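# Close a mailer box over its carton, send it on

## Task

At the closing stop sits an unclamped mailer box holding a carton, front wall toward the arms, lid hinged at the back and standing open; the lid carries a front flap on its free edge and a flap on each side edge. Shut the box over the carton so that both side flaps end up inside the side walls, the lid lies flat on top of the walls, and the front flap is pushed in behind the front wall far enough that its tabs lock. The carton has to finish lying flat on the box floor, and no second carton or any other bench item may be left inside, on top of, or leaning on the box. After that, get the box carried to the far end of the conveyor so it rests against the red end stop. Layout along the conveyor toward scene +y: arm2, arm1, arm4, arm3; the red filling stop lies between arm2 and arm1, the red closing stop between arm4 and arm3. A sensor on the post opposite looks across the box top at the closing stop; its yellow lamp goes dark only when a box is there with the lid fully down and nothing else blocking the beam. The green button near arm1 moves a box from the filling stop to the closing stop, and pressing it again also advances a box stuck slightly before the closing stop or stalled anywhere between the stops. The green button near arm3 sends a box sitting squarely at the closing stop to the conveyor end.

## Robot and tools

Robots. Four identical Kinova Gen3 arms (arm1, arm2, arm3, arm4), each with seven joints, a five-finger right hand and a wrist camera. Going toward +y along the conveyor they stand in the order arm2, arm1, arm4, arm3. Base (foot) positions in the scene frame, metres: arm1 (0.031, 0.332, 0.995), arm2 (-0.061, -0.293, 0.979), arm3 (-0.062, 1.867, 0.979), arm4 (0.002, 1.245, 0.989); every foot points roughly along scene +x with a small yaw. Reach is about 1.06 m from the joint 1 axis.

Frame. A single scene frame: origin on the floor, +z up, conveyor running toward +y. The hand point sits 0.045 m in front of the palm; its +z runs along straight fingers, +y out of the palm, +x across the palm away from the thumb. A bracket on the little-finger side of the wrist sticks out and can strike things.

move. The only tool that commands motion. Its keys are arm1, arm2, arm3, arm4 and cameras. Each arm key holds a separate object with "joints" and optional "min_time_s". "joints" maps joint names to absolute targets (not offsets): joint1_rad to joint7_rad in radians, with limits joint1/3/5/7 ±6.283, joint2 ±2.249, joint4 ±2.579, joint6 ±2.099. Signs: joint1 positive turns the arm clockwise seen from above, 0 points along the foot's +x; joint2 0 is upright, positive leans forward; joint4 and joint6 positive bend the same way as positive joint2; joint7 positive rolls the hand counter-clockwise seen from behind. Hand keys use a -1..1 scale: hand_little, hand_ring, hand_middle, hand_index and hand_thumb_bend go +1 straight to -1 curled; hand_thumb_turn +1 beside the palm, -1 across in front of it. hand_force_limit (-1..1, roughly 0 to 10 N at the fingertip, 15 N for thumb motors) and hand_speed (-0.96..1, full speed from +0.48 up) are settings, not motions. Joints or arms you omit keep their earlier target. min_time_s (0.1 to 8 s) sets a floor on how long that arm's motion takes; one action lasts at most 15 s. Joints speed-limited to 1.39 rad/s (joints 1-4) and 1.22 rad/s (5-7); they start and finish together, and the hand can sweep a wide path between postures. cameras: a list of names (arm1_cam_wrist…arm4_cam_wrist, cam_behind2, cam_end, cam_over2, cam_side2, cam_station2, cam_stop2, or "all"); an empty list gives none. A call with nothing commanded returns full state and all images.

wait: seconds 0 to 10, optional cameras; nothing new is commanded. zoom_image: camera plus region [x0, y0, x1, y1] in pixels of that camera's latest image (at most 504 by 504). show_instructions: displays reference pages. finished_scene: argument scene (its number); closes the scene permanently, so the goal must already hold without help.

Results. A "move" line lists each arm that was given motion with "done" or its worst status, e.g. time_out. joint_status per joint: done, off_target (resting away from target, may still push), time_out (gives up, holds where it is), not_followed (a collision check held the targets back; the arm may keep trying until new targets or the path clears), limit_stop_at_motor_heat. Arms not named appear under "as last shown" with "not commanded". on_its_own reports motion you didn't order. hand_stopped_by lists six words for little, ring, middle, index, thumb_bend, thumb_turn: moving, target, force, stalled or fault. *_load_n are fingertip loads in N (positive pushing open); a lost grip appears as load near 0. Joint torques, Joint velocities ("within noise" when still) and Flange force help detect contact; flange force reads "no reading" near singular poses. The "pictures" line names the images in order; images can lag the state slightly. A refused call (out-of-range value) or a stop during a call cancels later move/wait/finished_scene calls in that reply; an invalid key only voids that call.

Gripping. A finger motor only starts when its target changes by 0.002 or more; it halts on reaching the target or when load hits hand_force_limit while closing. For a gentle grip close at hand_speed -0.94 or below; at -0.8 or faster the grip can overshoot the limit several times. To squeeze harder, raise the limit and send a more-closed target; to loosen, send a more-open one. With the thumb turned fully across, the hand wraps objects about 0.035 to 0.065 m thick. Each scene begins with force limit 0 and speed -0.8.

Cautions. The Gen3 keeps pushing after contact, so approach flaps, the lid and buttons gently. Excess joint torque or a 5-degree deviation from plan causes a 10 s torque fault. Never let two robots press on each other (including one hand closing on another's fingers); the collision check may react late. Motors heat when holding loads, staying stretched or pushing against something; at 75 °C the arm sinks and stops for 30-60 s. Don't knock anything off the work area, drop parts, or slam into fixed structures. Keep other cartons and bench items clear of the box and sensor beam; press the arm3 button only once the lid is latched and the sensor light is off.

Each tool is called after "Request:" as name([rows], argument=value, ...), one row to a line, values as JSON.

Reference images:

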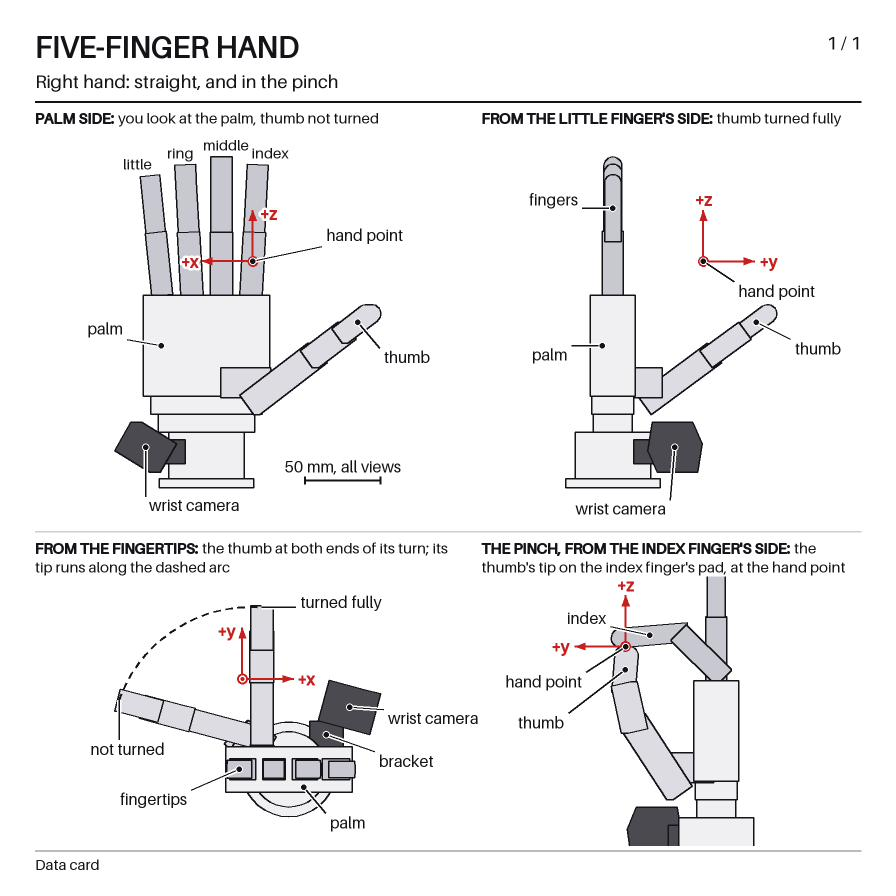

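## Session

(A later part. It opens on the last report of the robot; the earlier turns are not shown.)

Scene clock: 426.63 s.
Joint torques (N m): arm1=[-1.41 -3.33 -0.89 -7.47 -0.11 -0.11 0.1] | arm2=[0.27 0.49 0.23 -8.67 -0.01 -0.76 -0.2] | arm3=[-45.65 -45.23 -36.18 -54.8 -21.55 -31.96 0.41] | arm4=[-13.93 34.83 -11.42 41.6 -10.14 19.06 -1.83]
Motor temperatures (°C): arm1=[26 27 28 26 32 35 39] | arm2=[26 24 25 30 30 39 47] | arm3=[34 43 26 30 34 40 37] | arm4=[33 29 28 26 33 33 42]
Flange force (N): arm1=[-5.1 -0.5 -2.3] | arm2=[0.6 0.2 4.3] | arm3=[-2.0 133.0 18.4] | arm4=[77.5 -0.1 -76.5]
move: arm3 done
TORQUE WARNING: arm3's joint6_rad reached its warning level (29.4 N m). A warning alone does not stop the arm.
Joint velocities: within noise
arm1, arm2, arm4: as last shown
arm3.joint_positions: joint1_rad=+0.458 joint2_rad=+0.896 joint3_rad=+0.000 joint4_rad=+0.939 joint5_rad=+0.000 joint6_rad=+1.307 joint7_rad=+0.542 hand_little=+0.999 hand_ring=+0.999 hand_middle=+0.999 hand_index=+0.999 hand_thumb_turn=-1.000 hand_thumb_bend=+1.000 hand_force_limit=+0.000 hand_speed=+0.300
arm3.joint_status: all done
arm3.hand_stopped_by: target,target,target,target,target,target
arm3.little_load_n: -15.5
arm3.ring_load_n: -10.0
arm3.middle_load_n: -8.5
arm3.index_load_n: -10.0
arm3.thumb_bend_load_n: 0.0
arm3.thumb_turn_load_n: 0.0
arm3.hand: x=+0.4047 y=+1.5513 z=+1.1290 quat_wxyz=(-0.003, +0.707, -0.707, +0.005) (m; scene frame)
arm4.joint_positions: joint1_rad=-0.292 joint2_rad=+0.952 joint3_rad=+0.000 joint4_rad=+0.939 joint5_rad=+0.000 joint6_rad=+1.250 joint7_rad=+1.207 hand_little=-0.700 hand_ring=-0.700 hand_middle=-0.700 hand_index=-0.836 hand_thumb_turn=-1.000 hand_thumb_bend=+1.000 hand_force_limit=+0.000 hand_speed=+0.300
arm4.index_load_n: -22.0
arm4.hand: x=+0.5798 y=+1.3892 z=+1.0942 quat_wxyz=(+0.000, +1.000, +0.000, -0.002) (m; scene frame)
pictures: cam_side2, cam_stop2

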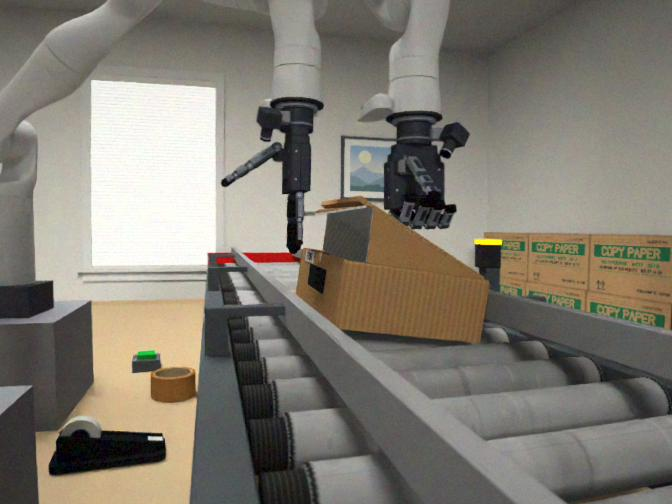

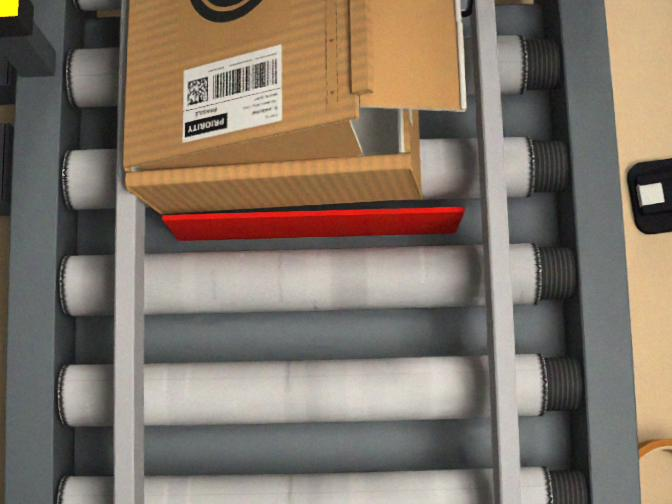

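Request:
move(arm3={"joints":{"joint1_rad":0.4789,"joint2_rad":0.8394,"joint4_rad":1.0546,"joint6_rad":1.2476,"joint7_rad":0.5629},"min_time_s":1})

Request:
move(arm3={"joints":{"joint1_rad":0.4972,"joint2_rad":0.8279,"joint4_rad":1.1806,"joint6_rad":1.1331,"joint7_rad":0.5812},"min_time_s":1}, cameras=["cam_side2","cam_stop2","cam_station2"])

Request:
zoom_image(camera="cam_side2", region=[200, 110, 500, 360])

Scene clock: 432.40 s.
Joint torques (N m): arm1=[-1.42 -3.34 -0.88 -7.44 -0.11 -0.1 0.1] | arm2=[0.27 0.55 0.23 -8.66 -0.05 -0.76 -0.21] | arm3=[0.42 -20.48 0.19 -8.47 -0.31 -0.58 0.02] | arm4=[-0.25 -21.16 1.91 -8.48 -0.15 0.1 0.31]
Motor temperatures (°C): arm1=[26 27 28 26 32 35 39] | arm2=[26 24 25 30 30 39 47] | arm3=[34 43 27 31 35 42 37] | arm4=[33 30 28 27 33 33 42]
Flange force (N): arm1=[-5.1 -0.4 -2.4] | arm2=[0.6 0.1 4.3] | arm3=[-3.9 4.1 -1.1] | arm4=[-10.4 3.4 0.1]
move: arm3 done
TORQUE WARNING: arm3's joint6_rad reached its warning level (29.4 N m). A warning alone does not stop the arm.
Joint velocities: within noise
arm1, arm2, arm4: as last shown
arm1.ring_load_n: -0.5
arm3.joint_positions: joint1_rad=+0.479 joint2_rad=+0.839 joint3_rad=+0.000 joint4_rad=+1.055 joint5_rad=+0.000 joint6_rad=+1.248 joint7_rad=+0.563 hand_little=+1.000 hand_ring=+1.000 hand_middle=+1.000 hand_index=+1.000 hand_thumb_turn=-1.000 hand_thumb_bend=+1.000 hand_force_limit=+0.000 hand_speed=+0.300
arm3.joint_status: all done
arm3.hand_stopped_by: target,target,target,target,target,target
arm3.little_load_n: 0.0
arm3.ring_load_n: 0.0
arm3.middle_load_n: -0.5
arm3.index_load_n: -0.5
arm3.thumb_bend_load_n: 0.0
arm3.thumb_turn_load_n: 0.0
arm3.hand: x=+0.3798 y=+1.5513 z=+1.1291 quat_wxyz=(-0.003, +0.707, -0.707, +0.005) (m; scene frame)
arm4.joint_positions: joint1_rad=-0.292 joint2_rad=+0.952 joint3_rad=+0.000 joint4_rad=+0.939 joint5_rad=+0.000 joint6_rad=+1.250 joint7_rad=+1.207 hand_little=-0.700 hand_ring=-0.700 hand_middle=-0.700 hand_index=-0.833 hand_thumb_turn=-1.000 hand_thumb_bend=+1.000 hand_force_limit=+0.000 hand_speed=+0.300
arm4.index_load_n: 0.0
arm4.hand: x=+0.5796 y=+1.3893 z=+1.0942 quat_wxyz=(+0.000, +1.000, +0.000, -0.002) (m; scene frame)
pictures: none

Scene clock: 433.70 s.
Joint torques (N m): arm1=[-1.34 -3.32 -0.87 -7.44 -0.13 -0.1 0.09] | arm2=[0.29 0.5 0.24 -8.67 -0.04 -0.74 -0.19] | arm3=[0.62 -20.21 0.25 -8.27 -0.25 -0.55 0.03] | arm4=[-0.25 -21.15 1.89 -8.44 -0.19 0.08 0.3]
Motor temperatures (°C): arm1=[26 27 28 26 32 35 39] | arm2=[26 24 25 30 30 39 47] | arm3=[34 43 27 31 35 42 37] | arm4=[33 30 28 27 33 33 42]
Flange force (N): arm1=[-5.1 -0.5 -2.4] | arm2=[0.6 0.2 4.3] | arm3=[-4.2 3.6 -1.1] | arm4=[-10.1 3.4 -0.1]
move: arm3 done
Joint velocities: within noise
arm1, arm2, arm4: as last shown
arm1.little_load_n: 0.5
arm1.ring_load_n: 0.0
arm3.joint_positions: joint1_rad=+0.497 joint2_rad=+0.828 joint3_rad=+0.000 joint4_rad=+1.181 joint5_rad=+0.000 joint6_rad=+1.133 joint7_rad=+0.581 hand_little=+1.000 hand_ring=+1.000 hand_middle=+1.000 hand_index=+1.000 hand_thumb_turn=-1.000 hand_thumb_bend=+1.000 hand_force_limit=+0.000 hand_speed=+0.300
arm3.joint_status: all done
arm3.hand_stopped_by: target,target,target,target,target,target
arm3.little_load_n: 0.0
arm3.ring_load_n: 0.0
arm3.middle_load_n: 0.0
arm3.index_load_n: 0.0
arm3.thumb_bend_load_n: -0.5
arm3.thumb_turn_load_n: 0.0
arm3.hand: x=+0.3598 y=+1.5512 z=+1.0991 quat_wxyz=(-0.003, +0.707, -0.707, +0.005) (m; scene frame)
pictures: cam_side2, cam_station2, cam_stop2

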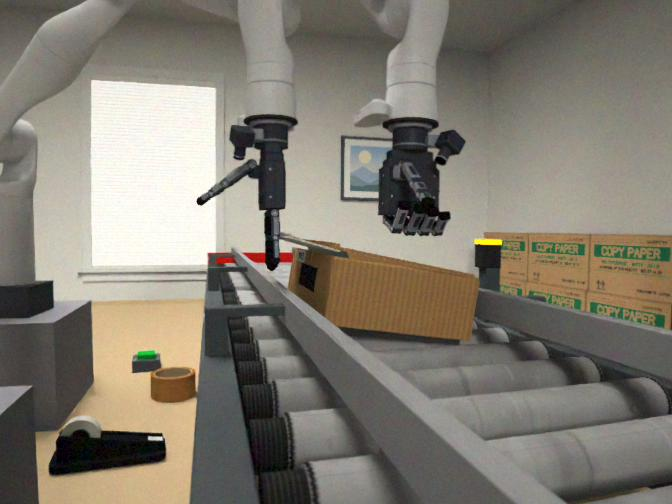

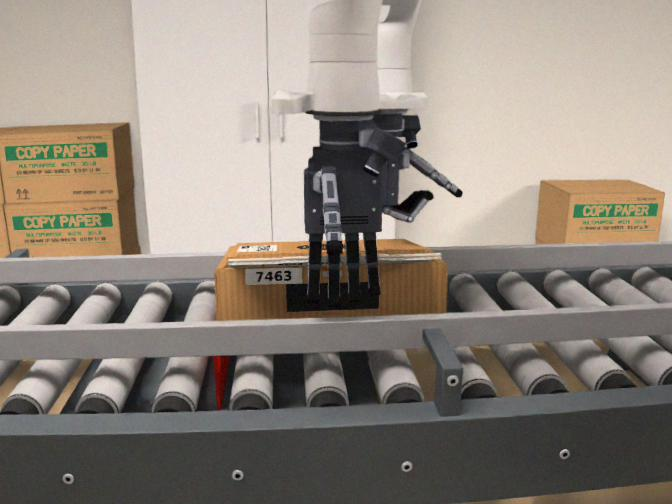

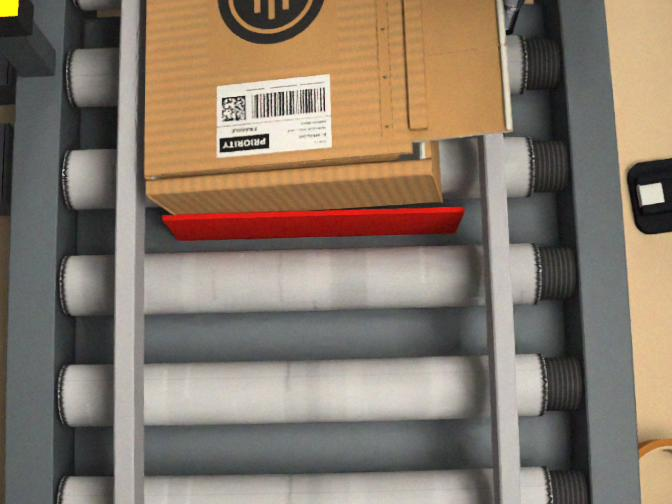

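Scaled by 1.680 from the camera's 672x504 image, which has a finer 960x720 frame.

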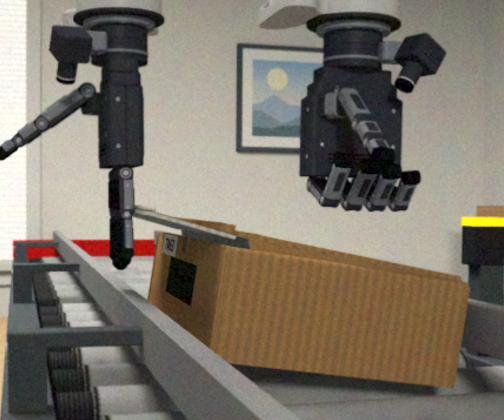

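Request:
move(arm3={"joints":{"joint2_rad":0.8447,"joint4_rad":1.1981,"joint6_rad":1.0988},"min_time_s":1}, cameras=["cam_side2","cam_stop2","cam_over2"])

Request:
zoom_image(camera="cam_side2", region=[200, 110, 500, 360])

Scene clock: 448.33 s.
Joint torques (N m): arm1=[-1.39 -3.34 -0.88 -7.43 -0.1 -0.1 0.1] | arm2=[0.23 0.48 0.23 -8.62 -0.06 -0.72 -0.25] | arm3=[0.46 -20.44 0.24 -8.31 -0.26 -0.7 0.06] | arm4=[-0.25 -21.16 1.97 -8.47 -0.15 0.11 0.31]
Motor temperatures (°C): arm1=[26 26 28 26 32 35 39] | arm2=[26 24 25 30 30 39 47] | arm3=[34 43 27 31 34 41 37] | arm4=[33 30 28 27 33 33 42]
Flange force (N): arm1=[-5.2 -0.4 -2.5] | arm2=[0.4 0.1 4.2] | arm3=[-4.0 3.7 -1.2] | arm4=[-10.3 3.4 0.1]
move: arm3 done
Joint velocities: within noise
arm1, arm2, arm4: as last shown
arm1.little_load_n: 0.0
arm3.joint_positions: joint1_rad=+0.497 joint2_rad=+0.845 joint3_rad=+0.000 joint4_rad=+1.198 joint5_rad=+0.000 joint6_rad=+1.099 joint7_rad=+0.581 hand_little=+1.000 hand_ring=+1.000 hand_middle=+1.000 hand_index=+1.000 hand_thumb_turn=-1.000 hand_thumb_bend=+1.000 hand_force_limit=+0.000 hand_speed=+0.300
arm3.joint_status: all done
arm3.hand_stopped_by: target,target,target,target,target,target
arm3.little_load_n: 0.0
arm3.ring_load_n: 0.0
arm3.middle_load_n: 0.0
arm3.index_load_n: -0.5
arm3.thumb_bend_load_n: -0.5
arm3.thumb_turn_load_n: 0.0
arm3.hand: x=+0.3600 y=+1.5512 z=+1.0841 quat_wxyz=(-0.003, +0.707, -0.707, +0.005) (m; scene frame)
arm4.ring_load_n: 0.5
arm4.thumb_bend_load_n: -0.5
pictures: cam_over2, cam_side2, cam_stop2

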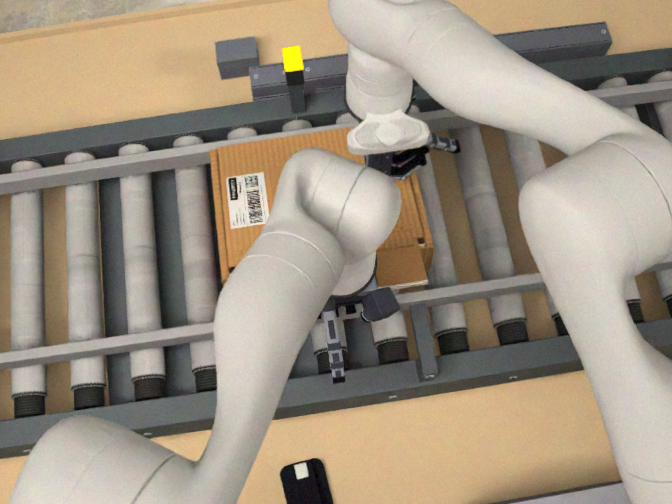

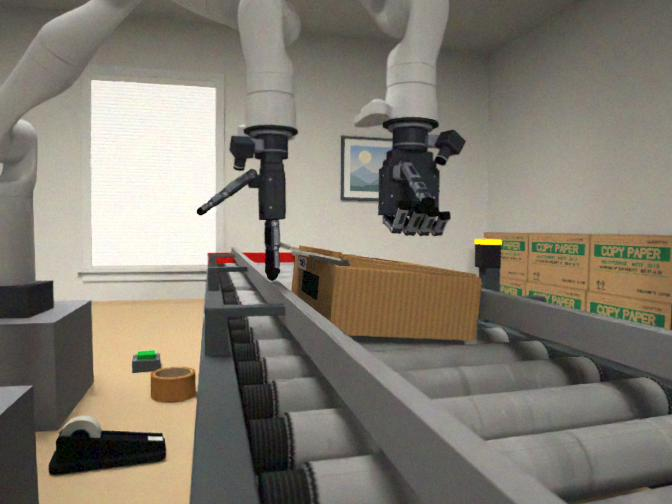

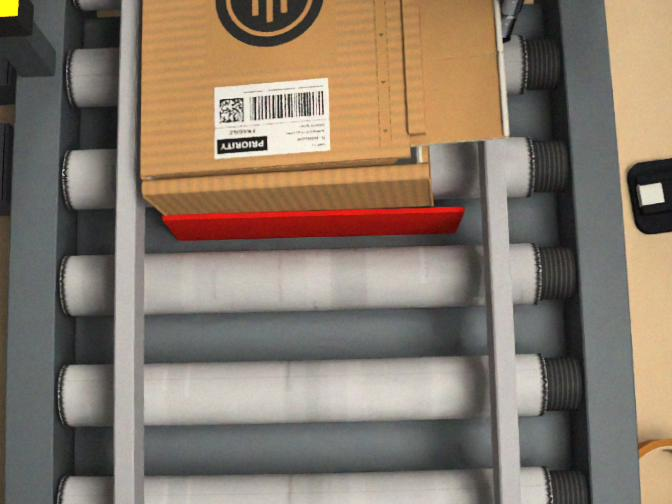

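Scaled by 1.680 from the camera's 672x504 image, which has a finer 960x720 frame.

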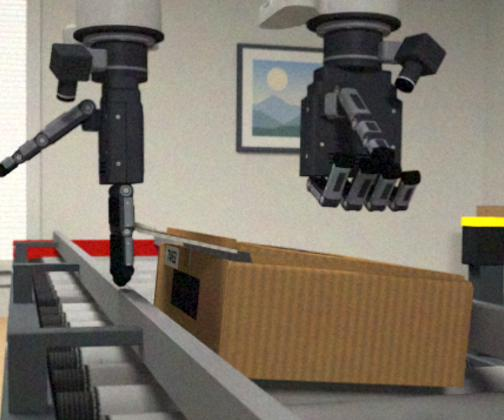

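Request:
move(arm3={"joints":{"joint1_rad":0.5365,"joint2_rad":0.7681,"joint4_rad":1.3398,"joint6_rad":1.0337,"joint7_rad":0.6205},"min_time_s":2}, cameras=["cam_side2","cam_stop2","cam_station2"])

Request:
zoom_image(camera="cam_side2", region=[200, 110, 500, 360])

Scene clock: 458.30 s.
Joint torques (N m): arm1=[-1.41 -3.31 -0.84 -7.44 -0.12 -0.1 0.09] | arm2=[0.24 0.57 0.23 -8.66 -0.05 -0.78 -0.21] | arm3=[0.96 -18.71 0.66 -7.39 0.02 -0.33 0.03] | arm4=[-0.23 -21.17 1.94 -8.44 -0.15 0.1 0.31]
Motor temperatures (°C): arm1=[26 26 28 26 32 35 39] | arm2=[26 24 25 30 30 39 47] | arm3=[34 42 26 30 34 40 37] | arm4=[33 30 28 27 33 33 42]
Flange force (N): arm1=[-5.1 -0.4 -2.4] | arm2=[0.7 0.1 4.2] | arm3=[-3.9 1.8 -1.8] | arm4=[-10.1 3.3 0.0]
move: arm3 done
Joint velocities: within noise
arm1.joint_positions: joint1_rad=-0.650 joint2_rad=-0.343 joint3_rad=-0.090 joint4_rad=+1.573 joint5_rad=+0.015 joint6_rad=+1.951 joint7_rad=-2.107 hand_little=+1.000 hand_ring=+1.000 hand_middle=+1.000 hand_index=+1.000 hand_thumb_turn=+1.000 hand_thumb_bend=+1.000 hand_force_limit=+0.000 hand_speed=-0.800
arm1.joint_status: not commanded
arm1.hand_stopped_by: target,target,target,target,target,target
arm1.little_load_n: 0.0
arm1.ring_load_n: 0.0
arm1.middle_load_n: 0.0
arm1.index_load_n: 0.0
arm1.thumb_bend_load_n: 0.0
arm1.thumb_turn_load_n: 0.0
arm1.hand: x=+0.1650 y=+0.4818 z=+1.4547 quat_wxyz=(+0.007, +0.127, -0.991, +0.029) (m; scene frame)
arm2.joint_positions: joint1_rad=-0.428 joint2_rad=-0.464 joint3_rad=-0.028 joint4_rad=+1.425 joint5_rad=-0.012 joint6_rad=+1.987 joint7_rad=-1.896 hand_little=+1.000 hand_ring=+1.000 hand_middle=+1.000 hand_index=+1.000 hand_thumb_turn=+1.000 hand_thumb_bend=+1.000 hand_force_limit=+0.000 hand_speed=-0.800
arm2.joint_status: not commanded
arm2.hand_stopped_by: target,target,target,target,target,target
arm2.little_load_n: 0.5
arm2.ring_load_n: 0.0
arm2.middle_load_n: -0.5
arm2.index_load_n: 0.0
arm2.thumb_bend_load_n: 0.0
arm2.thumb_turn_load_n: 0.0
arm2.hand: x=+0.1008 y=-0.2043 z=+1.5124 quat_wxyz=(-0.087, +0.016, -0.996, -0.031) (m; scene frame)
arm3.joint_positions: joint1_rad=+0.537 joint2_rad=+0.768 joint3_rad=+0.000 joint4_rad=+1.340 joint5_rad=+0.000 joint6_rad=+1.034 joint7_rad=+0.621 hand_little=+1.000 hand_ring=+1.000 hand_middle=+1.000 hand_index=+1.000 hand_thumb_turn=-1.000 hand_thumb_bend=+1.000 hand_force_limit=+0.000 hand_speed=+0.300
arm3.joint_status: all done
arm3.hand_stopped_by: target,target,target,target,target,target
arm3.little_load_n: 0.0
arm3.ring_load_n: 0.0
arm3.middle_load_n: 0.0
arm3.index_load_n: -0.5
arm3.thumb_bend_load_n: -0.5
arm3.thumb_turn_load_n: 0.0
arm3.hand: x=+0.3197 y=+1.5511 z=+1.0890 quat_wxyz=(-0.003, +0.707, -0.707, +0.005) (m; scene frame)
arm4: as last shown
arm4.ring_load_n: 0.0
arm4.thumb_bend_load_n: 0.0
pictures: cam_side2, cam_station2, cam_stop2

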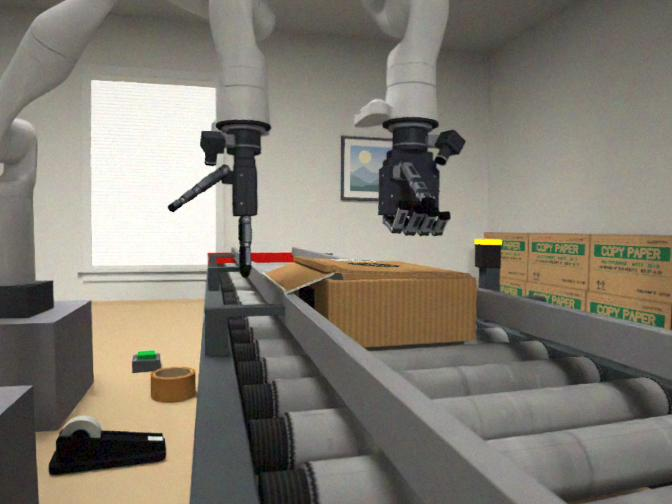

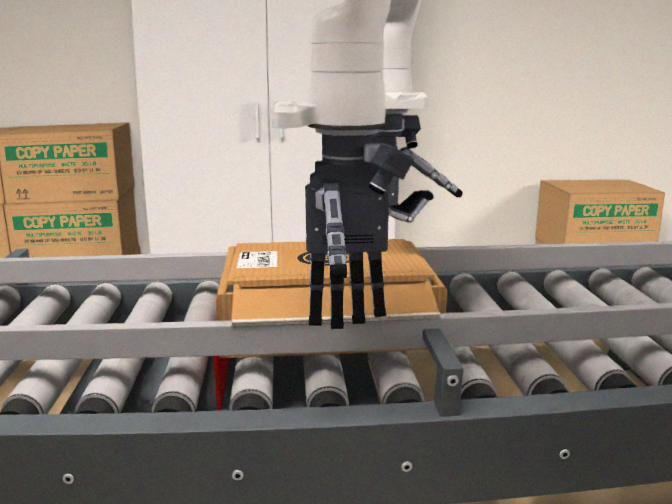

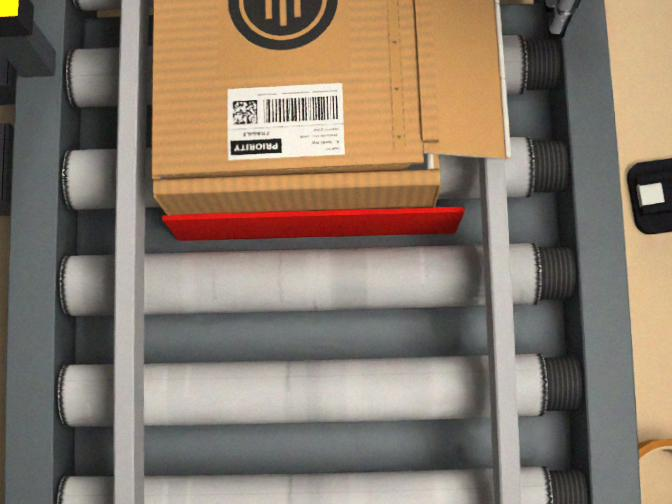

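Scaled by 1.680 from the camera's 672x504 image, which has a finer 960x720 frame.

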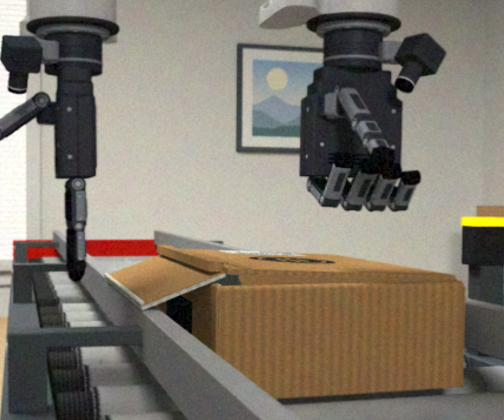

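Request:
move(arm3={"joints":{"joint1_rad":0.5676,"joint2_rad":0.6226,"joint4_rad":1.3042,"joint6_rad":1.2148,"joint7_rad":-2.49,"hand_thumb_turn":1,"hand_index":0,"hand_middle":0,"hand_ring":0,"hand_little":0}}, arm4={"joints":{"joint1_rad":-0.1653,"joint2_rad":0.5307,"joint4_rad":1.4076,"joint6_rad":1.2033,"joint7_rad":1.3335},"min_time_s":1.5})

Request:
move(arm3={"joints":{"joint1_rad":0.5870,"joint2_rad":0.8026,"joint4_rad":1.5436,"joint6_rad":0.7954,"joint7_rad":-2.4706},"min_time_s":1.5}, cameras=["cam_side2","cam_station2"])

Request:
zoom_image(camera="cam_side2", region=[200, 170, 440, 360])

Scene clock: 522.13 s.
Joint torques (N m): arm1=[-1.4 -3.36 -0.9 -7.5 -0.1 -0.12 0.06] | arm2=[0.27 0.53 0.24 -8.64 -0.05 -0.76 -0.18] | arm3=[0.99 -17.38 0.64 -8.14 0.04 -0.4 0.04] | arm4=[-0.26 -15.34 1.83 -8.34 -0.12 0.12 0.34]
Motor temperatures (°C): arm1=[26 26 28 26 32 35 39] | arm2=[26 24 25 30 30 39 47] | arm3=[32 41 25 29 33 38 37] | arm4=[33 31 28 27 33 32 42]
Flange force (N): arm1=[-5.2 -0.6 -2.3] | arm2=[0.6 0.2 4.2] | arm3=[4.3 -1.8 -0.9] | arm4=[-7.6 0.9 0.8]
move: arm3 done; arm4 done
Joint velocities: within noise
arm1, arm2: as last shown
arm2.little_load_n: 0.0
arm2.middle_load_n: 0.0
arm3.joint_positions: joint1_rad=+0.568 joint2_rad=+0.623 joint3_rad=+0.000 joint4_rad=+1.304 joint5_rad=+0.000 joint6_rad=+1.215 joint7_rad=-2.490 hand_little=+0.000 hand_ring=+0.000 hand_middle=+0.000 hand_index=+0.000 hand_thumb_turn=+1.000 hand_thumb_bend=+1.000 hand_force_limit=+0.000 hand_speed=+0.300
arm3.joint_status: all done
arm3.hand_stopped_by: target,target,target,target,target,target
arm3.little_load_n: 0.0
arm3.ring_load_n: 0.0
arm3.middle_load_n: 0.0
arm3.index_load_n: 0.0
arm3.thumb_bend_load_n: 0.0
arm3.thumb_turn_load_n: 0.0
arm3.hand: x=+0.4102 y=+1.4898 z=+1.1807 quat_wxyz=(-0.005, -0.707, -0.707, -0.003) (m; scene frame)
arm4.joint_positions: joint1_rad=-0.165 joint2_rad=+0.531 joint3_rad=+0.000 joint4_rad=+1.408 joint5_rad=+0.000 joint6_rad=+1.203 joint7_rad=+1.333 hand_little=-0.700 hand_ring=-0.700 hand_middle=-0.700 hand_index=-0.833 hand_thumb_turn=-1.000 hand_thumb_bend=+1.000 hand_force_limit=+0.000 hand_speed=+0.300
arm4.joint_status: all done
arm4.hand_stopped_by: target,target,target,target,target,target
arm4.little_load_n: 0.0
arm4.ring_load_n: 0.0
arm4.middle_load_n: 0.0
arm4.index_load_n: 0.0
arm4.thumb_bend_load_n: 0.0
arm4.thumb_turn_load_n: 0.0
arm4.hand: x=+0.4701 y=+1.2793 z=+1.1998 quat_wxyz=(+0.000, +1.000, +0.000, -0.002) (m; scene frame)
pictures: none

Scene clock: 523.97 s.
Joint torques (N m): arm1=[-1.39 -3.38 -0.89 -7.47 -0.11 -0.08 0.11] | arm2=[0.22 0.54 0.22 -8.66 -0.08 -0.75 -0.19] | arm3=[0.96 -18.16 0.78 -6.31 0.05 -0.42 0.06] | arm4=[-0.21 -15.38 1.78 -8.33 -0.14 0.11 0.29]
Motor temperatures (°C): arm1=[26 26 28 26 32 35 39] | arm2=[26 24 25 30 30 39 47] | arm3=[32 41 25 29 33 38 37] | arm4=[33 31 28 27 33 32 42]
Flange force (N): arm1=[-5.2 -0.4 -2.3] | arm2=[0.6 0.1 4.3] | arm3=[3.6 -0.8 -2.5] | arm4=[-7.4 0.9 0.8]
move: arm3 done
Joint velocities: within noise
arm1, arm2, arm4: as last shown
arm3.joint_positions: joint1_rad=+0.587 joint2_rad=+0.803 joint3_rad=+0.000 joint4_rad=+1.544 joint5_rad=+0.000 joint6_rad=+0.795 joint7_rad=-2.471 hand_little=+0.000 hand_ring=+0.000 hand_middle=+0.000 hand_index=+0.000 hand_thumb_turn=+1.000 hand_thumb_bend=+1.000 hand_force_limit=+0.000 hand_speed=+0.300
arm3.joint_status: all done
arm3.hand_stopped_by: target,target,target,target,target,target
arm3.little_load_n: 0.0
arm3.ring_load_n: 0.0
arm3.middle_load_n: 0.0
arm3.index_load_n: 0.0
arm3.thumb_bend_load_n: 0.0
arm3.thumb_turn_load_n: 0.0
arm3.hand: x=+0.3951 y=+1.4894 z=+1.0205 quat_wxyz=(-0.005, -0.707, -0.707, -0.003) (m; scene frame)
arm4.thumb_bend_load_n: -0.5
arm4.hand: x=+0.4701 y=+1.2794 z=+1.1998 quat_wxyz=(+0.000, +1.000, +0.000, -0.002) (m; scene frame)
pictures: cam_side2, cam_station2

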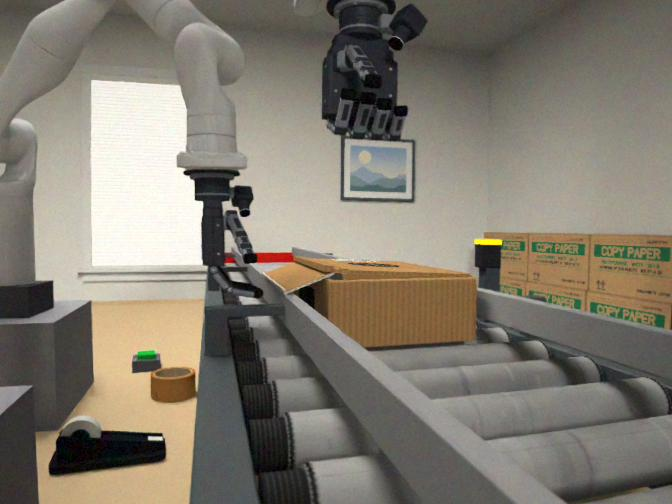

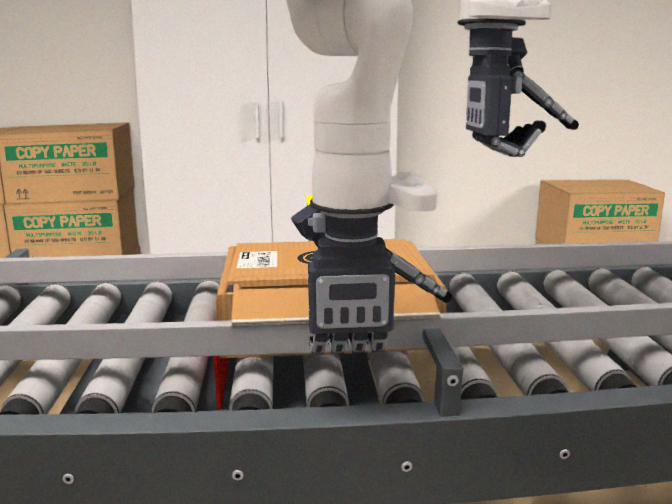

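Scaled by 2.100 from the camera's 672x504 image, which has a finer 960x720 frame.

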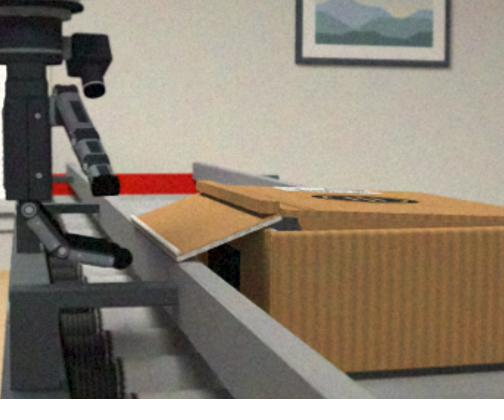

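Request:
move(arm3={"joints":{"joint1_rad":0.5631,"joint2_rad":0.8305,"joint4_rad":1.4788,"joint6_rad":0.8323,"joint7_rad":-2.4945},"min_time_s":1.2}, cameras=["cam_side2"])

Request:
zoom_image(camera="cam_side2", region=[200, 170, 440, 360])

Request:
move(arm3={"joints":{"joint1_rad":0.5560,"joint2_rad":0.7862,"joint4_rad":1.4343,"joint6_rad":0.9211,"joint7_rad":-2.5016},"min_time_s":1.2}, cameras=["cam_side2"])

Request:
zoom_image(camera="cam_side2", region=[200, 170, 440, 360])

Scene clock: 531.77 s.
Joint torques (N m): arm1=[-1.41 -3.31 -0.89 -7.46 -0.1 -0.09 0.1] | arm2=[0.24 0.55 0.23 -8.65 -0.05 -0.81 -0.22] | arm3=[-11.14 -17.43 -11.19 -23.92 -4.75 -13.05 -0.12] | arm4=[-0.2 -15.39 1.79 -8.34 -0.13 0.11 0.34]
Motor temperatures (°C): arm1=[26 26 28 26 32 35 39] | arm2=[26 24 25 30 30 39 47] | arm3=[32 41 25 28 33 38 37] | arm4=[33 31 28 27 33 32 42]
Flange force (N): arm1=[-5.1 -0.5 -2.3] | arm2=[0.7 0.1 4.1] | arm3=[13.9 -48.7 -22.1] | arm4=[-7.5 0.8 0.8]
move: arm3 done
Joint velocities: within noise
arm1, arm2, arm4: as last shown
arm3.joint_positions: joint1_rad=+0.563 joint2_rad=+0.831 joint3_rad=+0.000 joint4_rad=+1.479 joint5_rad=+0.000 joint6_rad=+0.832 joint7_rad=-2.494 hand_little=+0.000 hand_ring=+0.000 hand_middle=+0.000 hand_index=+0.000 hand_thumb_turn=+1.000 hand_thumb_bend=+1.000 hand_force_limit=+0.000 hand_speed=+0.300
arm3.joint_status: all done
arm3.hand_stopped_by: target,target,target,target,target,target
arm3.little_load_n: 0.0
arm3.ring_load_n: 0.0
arm3.middle_load_n: -5.5
arm3.index_load_n: 0.0
arm3.thumb_bend_load_n: 0.0
arm3.thumb_turn_load_n: 0.0
arm3.hand: x=+0.4160 y=+1.4893 z=+1.0206 quat_wxyz=(-0.005, -0.707, -0.707, -0.003) (m; scene frame)
arm4.thumb_bend_load_n: 0.0
pictures: cam_side2

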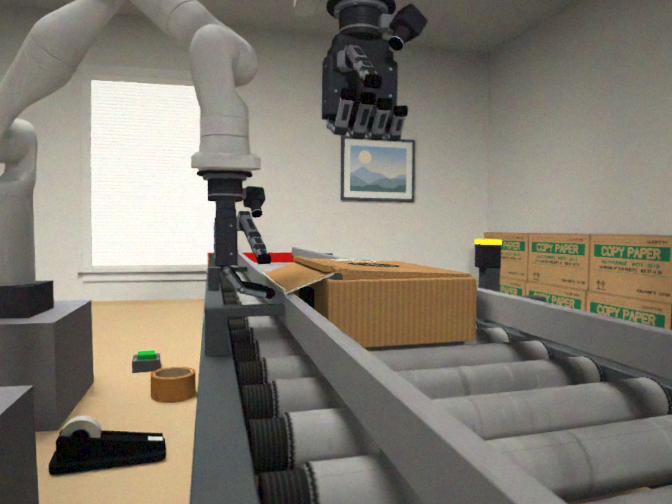

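Scaled by 2.100 from the camera's 672x504 image, which has a finer 960x720 frame.

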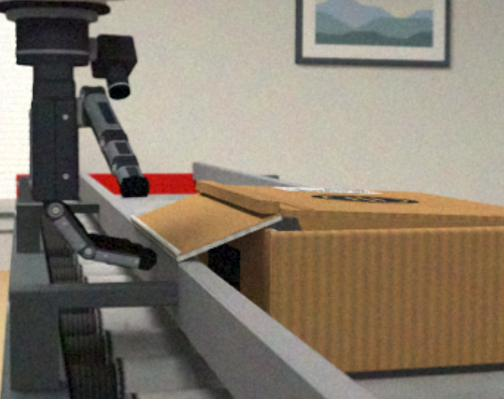

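Scene clock: 533.27 s.
Joint torques (N m): arm1=[-1.37 -3.37 -0.9 -7.41 -0.11 -0.1 0.07] | arm2=[0.3 0.54 0.25 -8.66 -0.06 -0.76 -0.18] | arm3=[1.02 -18.59 0.77 -6.95 0.04 -0.39 0.01] | arm4=[-0.25 -15.37 1.78 -8.33 -0.17 0.12 0.3]
Motor temperatures (°C): arm1=[26 26 28 26 32 35 39] | arm2=[26 24 25 30 30 39 47] | arm3=[32 41 25 29 33 38 37] | arm4=[33 31 28 27 33 32 42]
Flange force (N): arm1=[-5.3 -0.5 -2.6] | arm2=[0.7 0.2 4.3] | arm3=[3.7 -1.3 -2.1] | arm4=[-7.5 1.0 0.8]
move: arm3 done
Joint velocities: within noise
arm1, arm2, arm4: as last shown
arm3.joint_positions: joint1_rad=+0.556 joint2_rad=+0.786 joint3_rad=+0.000 joint4_rad=+1.434 joint5_rad=+0.000 joint6_rad=+0.921 joint7_rad=-2.502 hand_little=+0.000 hand_ring=+0.000 hand_middle=+0.105 hand_index=+0.000 hand_thumb_turn=+1.000 hand_thumb_bend=+1.000 hand_force_limit=+0.000 hand_speed=+0.300
arm3.joint_status: all done
arm3.hand_stopped_by: target,target,target,target,target,target
arm3.little_load_n: 0.0
arm3.ring_load_n: 0.0
arm3.middle_load_n: 0.5
arm3.index_load_n: 0.0
arm3.thumb_bend_load_n: 0.0
arm3.thumb_turn_load_n: 0.0
arm3.hand: x=+0.4221 y=+1.4895 z=+1.0556 quat_wxyz=(-0.005, -0.707, -0.707, -0.003) (m; scene frame)
pictures: cam_side2

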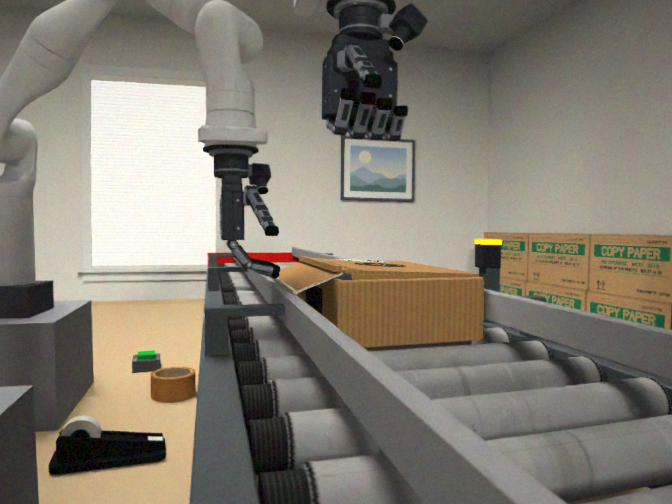

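Scaled by 2.100 from the camera's 672x504 image, which has a finer 960x720 frame.

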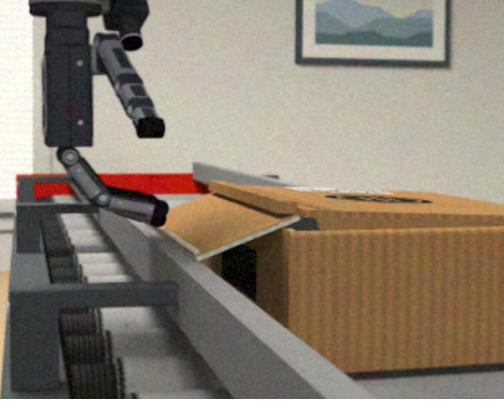

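Request:
move(arm3={"joints":{"joint1_rad":0.5870,"joint2_rad":0.70,"joint4_rad":1.5,"joint6_rad":0.94,"joint7_rad":-2.4706},"min_time_s":1}, arm4={"joints":{"joint1_rad":-0.379,"joint2_rad":0.9423,"joint4_rad":0.9770,"joint6_rad":1.2223,"joint7_rad":1.1198},"min_time_s":2})

Request:
move(arm4={"joints":{"joint2_rad":0.9903,"joint4_rad":1.0236,"joint6_rad":1.1277},"min_time_s":1.2}, cameras=["cam_side2","cam_stop2"])

Request:
zoom_image(camera="cam_side2", region=[230, 170, 500, 360])

Scene clock: 578.93 s.
Joint torques (N m): arm1=[-1.36 -3.37 -0.9 -7.47 -0.1 -0.1 0.1] | arm2=[0.19 0.56 0.26 -8.62 -0.05 -0.76 -0.2] | arm3=[1.01 -17.54 0.68 -7.12 0.08 -0.44 0.08] | arm4=[-0.25 -20.99 1.93 -8.36 -0.15 0.11 0.3]
Motor temperatures (°C): arm1=[26 26 28 26 32 35 39] | arm2=[26 24 25 30 30 39 47] | arm3=[31 41 25 28 33 38 37] | arm4=[33 30 28 26 33 32 42]
Flange force (N): arm1=[-5.2 -0.4 -2.4] | arm2=[0.7 0.2 4.1] | arm3=[4.0 -1.1 -1.9] | arm4=[-9.3 4.0 -0.2]
move: arm3 done; arm4 done
Joint velocities: within noise
arm1, arm2: as last shown
arm3.joint_positions: joint1_rad=+0.587 joint2_rad=+0.700 joint3_rad=+0.000 joint4_rad=+1.500 joint5_rad=+0.000 joint6_rad=+0.940 joint7_rad=-2.471 hand_little=+0.000 hand_ring=+0.000 hand_middle=+0.105 hand_index=+0.000 hand_thumb_turn=+1.000 hand_thumb_bend=+1.000 hand_force_limit=+0.000 hand_speed=+0.300
arm3.joint_status: all done
arm3.hand_stopped_by: target,target,target,target,target,target
arm3.little_load_n: 0.0
arm3.ring_load_n: 0.0
arm3.middle_load_n: 0.5
arm3.index_load_n: 0.0
arm3.thumb_bend_load_n: 0.0
arm3.thumb_turn_load_n: 0.0
arm3.hand: x=+0.3933 y=+1.4904 z=+1.0851 quat_wxyz=(-0.006, -0.707, -0.707, -0.003) (m; scene frame)
arm4.joint_positions: joint1_rad=-0.379 joint2_rad=+0.942 joint3_rad=+0.000 joint4_rad=+0.977 joint5_rad=+0.000 joint6_rad=+1.222 joint7_rad=+1.120 hand_little=-0.700 hand_ring=-0.700 hand_middle=-0.700 hand_index=-0.833 hand_thumb_turn=-1.000 hand_thumb_bend=+1.000 hand_force_limit=+0.000 hand_speed=+0.300
arm4.joint_status: all done
arm4.hand_stopped_by: target,target,target,target,target,target
arm4.little_load_n: 0.0
arm4.ring_load_n: 0.0
arm4.middle_load_n: 0.0
arm4.index_load_n: 0.0
arm4.thumb_bend_load_n: 0.0
arm4.thumb_turn_load_n: 0.0
arm4.hand: x=+0.5547 y=+1.4392 z=+1.0894 quat_wxyz=(+0.000, +1.000, +0.000, -0.002) (m; scene frame)
pictures: none

Scene clock: 580.43 s.
Joint torques (N m): arm1=[-1.42 -3.35 -0.92 -7.46 -0.1 -0.09 0.08] | arm2=[0.18 0.58 0.25 -8.62 -0.03 -0.75 -0.22] | arm3=[0.97 -17.51 0.7 -7.07 0.06 -0.41 0.03] | arm4=[-0.11 -19.46 1.93 -7.5 -0.16 -0.15 0.32]
Motor temperatures (°C): arm1=[26 26 28 26 32 35 39] | arm2=[26 24 25 30 30 39 47] | arm3=[31 41 25 28 33 38 37] | arm4=[33 30 28 26 33 32 42]
Flange force (N): arm1=[-5.2 -0.6 -2.3] | arm2=[0.7 0.2 4.2] | arm3=[3.8 -1.1 -1.9] | arm4=[-9.4 3.8 -4.0]
move: arm4 done
Joint velocities: within noise
arm1, arm2, arm3: as last shown
arm3.middle_load_n: 0.0
arm3.index_load_n: 0.5
arm4.joint_positions: joint1_rad=-0.379 joint2_rad=+0.990 joint3_rad=+0.000 joint4_rad=+1.024 joint5_rad=+0.000 joint6_rad=+1.128 joint7_rad=+1.120 hand_little=-0.700 hand_ring=-0.700 hand_middle=-0.700 hand_index=-0.833 hand_thumb_turn=-1.000 hand_thumb_bend=+1.000 hand_force_limit=+0.000 hand_speed=+0.300
arm4.joint_status: all done
arm4.hand_stopped_by: target,target,target,target,target,target
arm4.little_load_n: 0.0
arm4.ring_load_n: 0.0
arm4.middle_load_n: -1.0
arm4.index_load_n: 0.0
arm4.thumb_bend_load_n: 0.0
arm4.thumb_turn_load_n: 0.0
arm4.hand: x=+0.5545 y=+1.4392 z=+1.0454 quat_wxyz=(+0.000, +1.000, +0.000, -0.002) (m; scene frame)
pictures: cam_side2, cam_stop2

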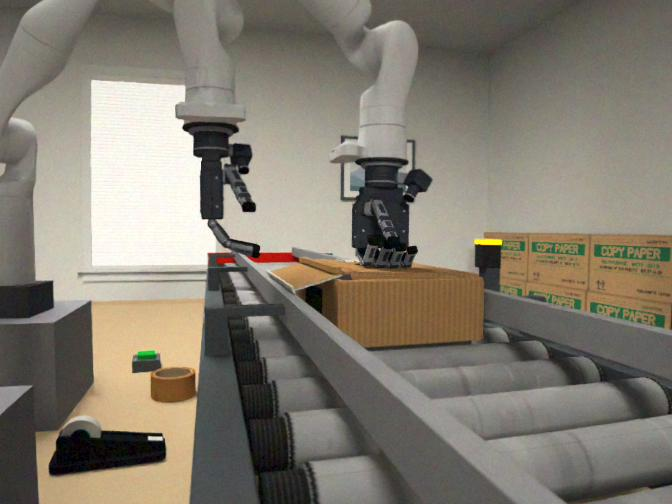

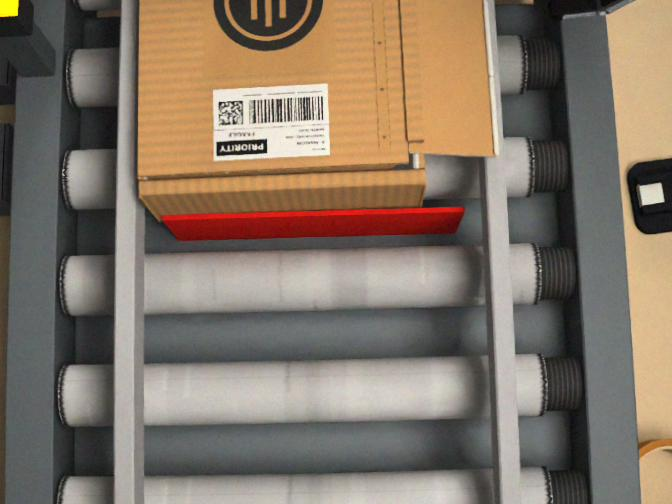

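Scaled by 1.867 from the camera's 672x504 image, which has a finer 960x720 frame.

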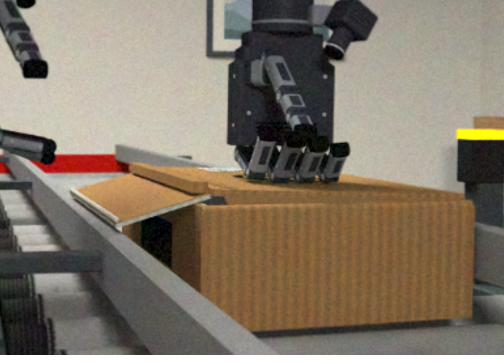

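Request:
move(arm4={"joints":{"joint1_rad":-0.4043,"joint2_rad":0.9206,"joint4_rad":1.1942,"joint6_rad":1.0268,"joint7_rad":1.0945},"min_time_s":2}, cameras=["cam_side2","cam_stop2"])

Request:
zoom_image(camera="cam_side2", region=[230, 170, 500, 360])

Scene clock: 589.50 s.
Joint torques (N m): arm1=[-1.35 -3.35 -0.91 -7.45 -0.12 -0.08 0.1] | arm2=[0.23 0.56 0.27 -8.64 -0.04 -0.75 -0.21] | arm3=[0.98 -17.55 0.66 -7.07 0.06 -0.43 0.05] | arm4=[-1.43 -9.48 0.25 -0.53 -1.32 1.75 0.13]
Motor temperatures (°C): arm1=[26 26 28 26 32 35 39] | arm2=[26 24 25 30 30 39 47] | arm3=[31 40 25 28 32 37 37] | arm4=[33 30 28 26 33 32 42]
Flange force (N): arm1=[-5.2 -0.5 -2.3] | arm2=[0.7 0.3 4.2] | arm3=[3.8 -1.0 -1.9] | arm4=[0.1 2.4 -17.2]
move: arm4 done
Joint velocities: within noise
arm1, arm2, arm3: as last shown
arm3.index_load_n: 0.0
arm4.joint_positions: joint1_rad=-0.404 joint2_rad=+0.921 joint3_rad=+0.000 joint4_rad=+1.194 joint5_rad=+0.000 joint6_rad=+1.027 joint7_rad=+1.095 hand_little=-0.700 hand_ring=-0.700 hand_middle=-0.700 hand_index=-0.833 hand_thumb_turn=-1.000 hand_thumb_bend=+1.000 hand_force_limit=+0.000 hand_speed=+0.300
arm4.joint_status: all done
arm4.hand_stopped_by: target,target,target,target,target,target
arm4.little_load_n: -1.0
arm4.ring_load_n: -2.0
arm4.middle_load_n: -2.0
arm4.index_load_n: 0.0
arm4.thumb_bend_load_n: 0.0
arm4.thumb_turn_load_n: 0.0
arm4.hand: x=+0.5195 y=+1.4392 z=+1.0416 quat_wxyz=(+0.000, +1.000, +0.000, -0.002) (m; scene frame)
pictures: cam_side2, cam_stop2

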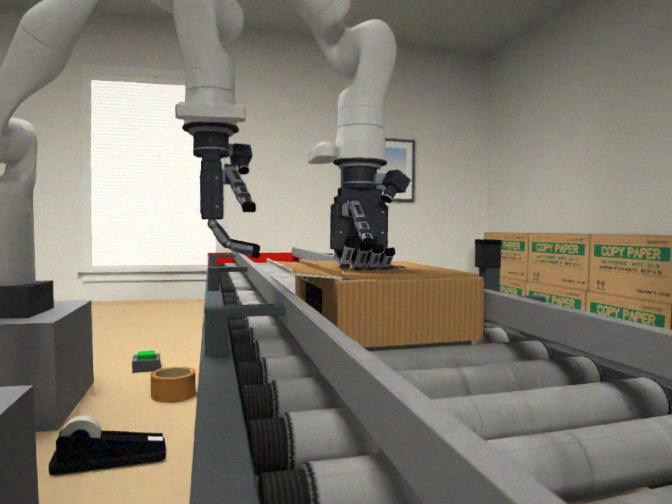

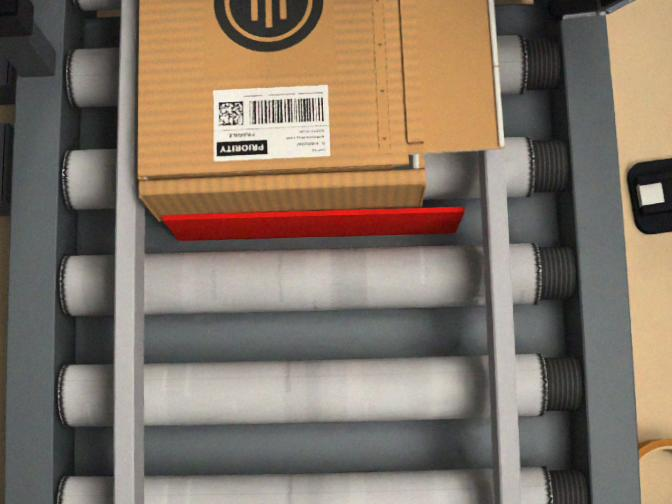

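Scaled by 1.867 from the camera's 672x504 image, which has a finer 960x720 frame.

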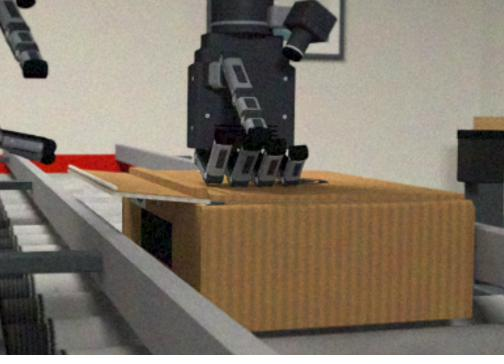

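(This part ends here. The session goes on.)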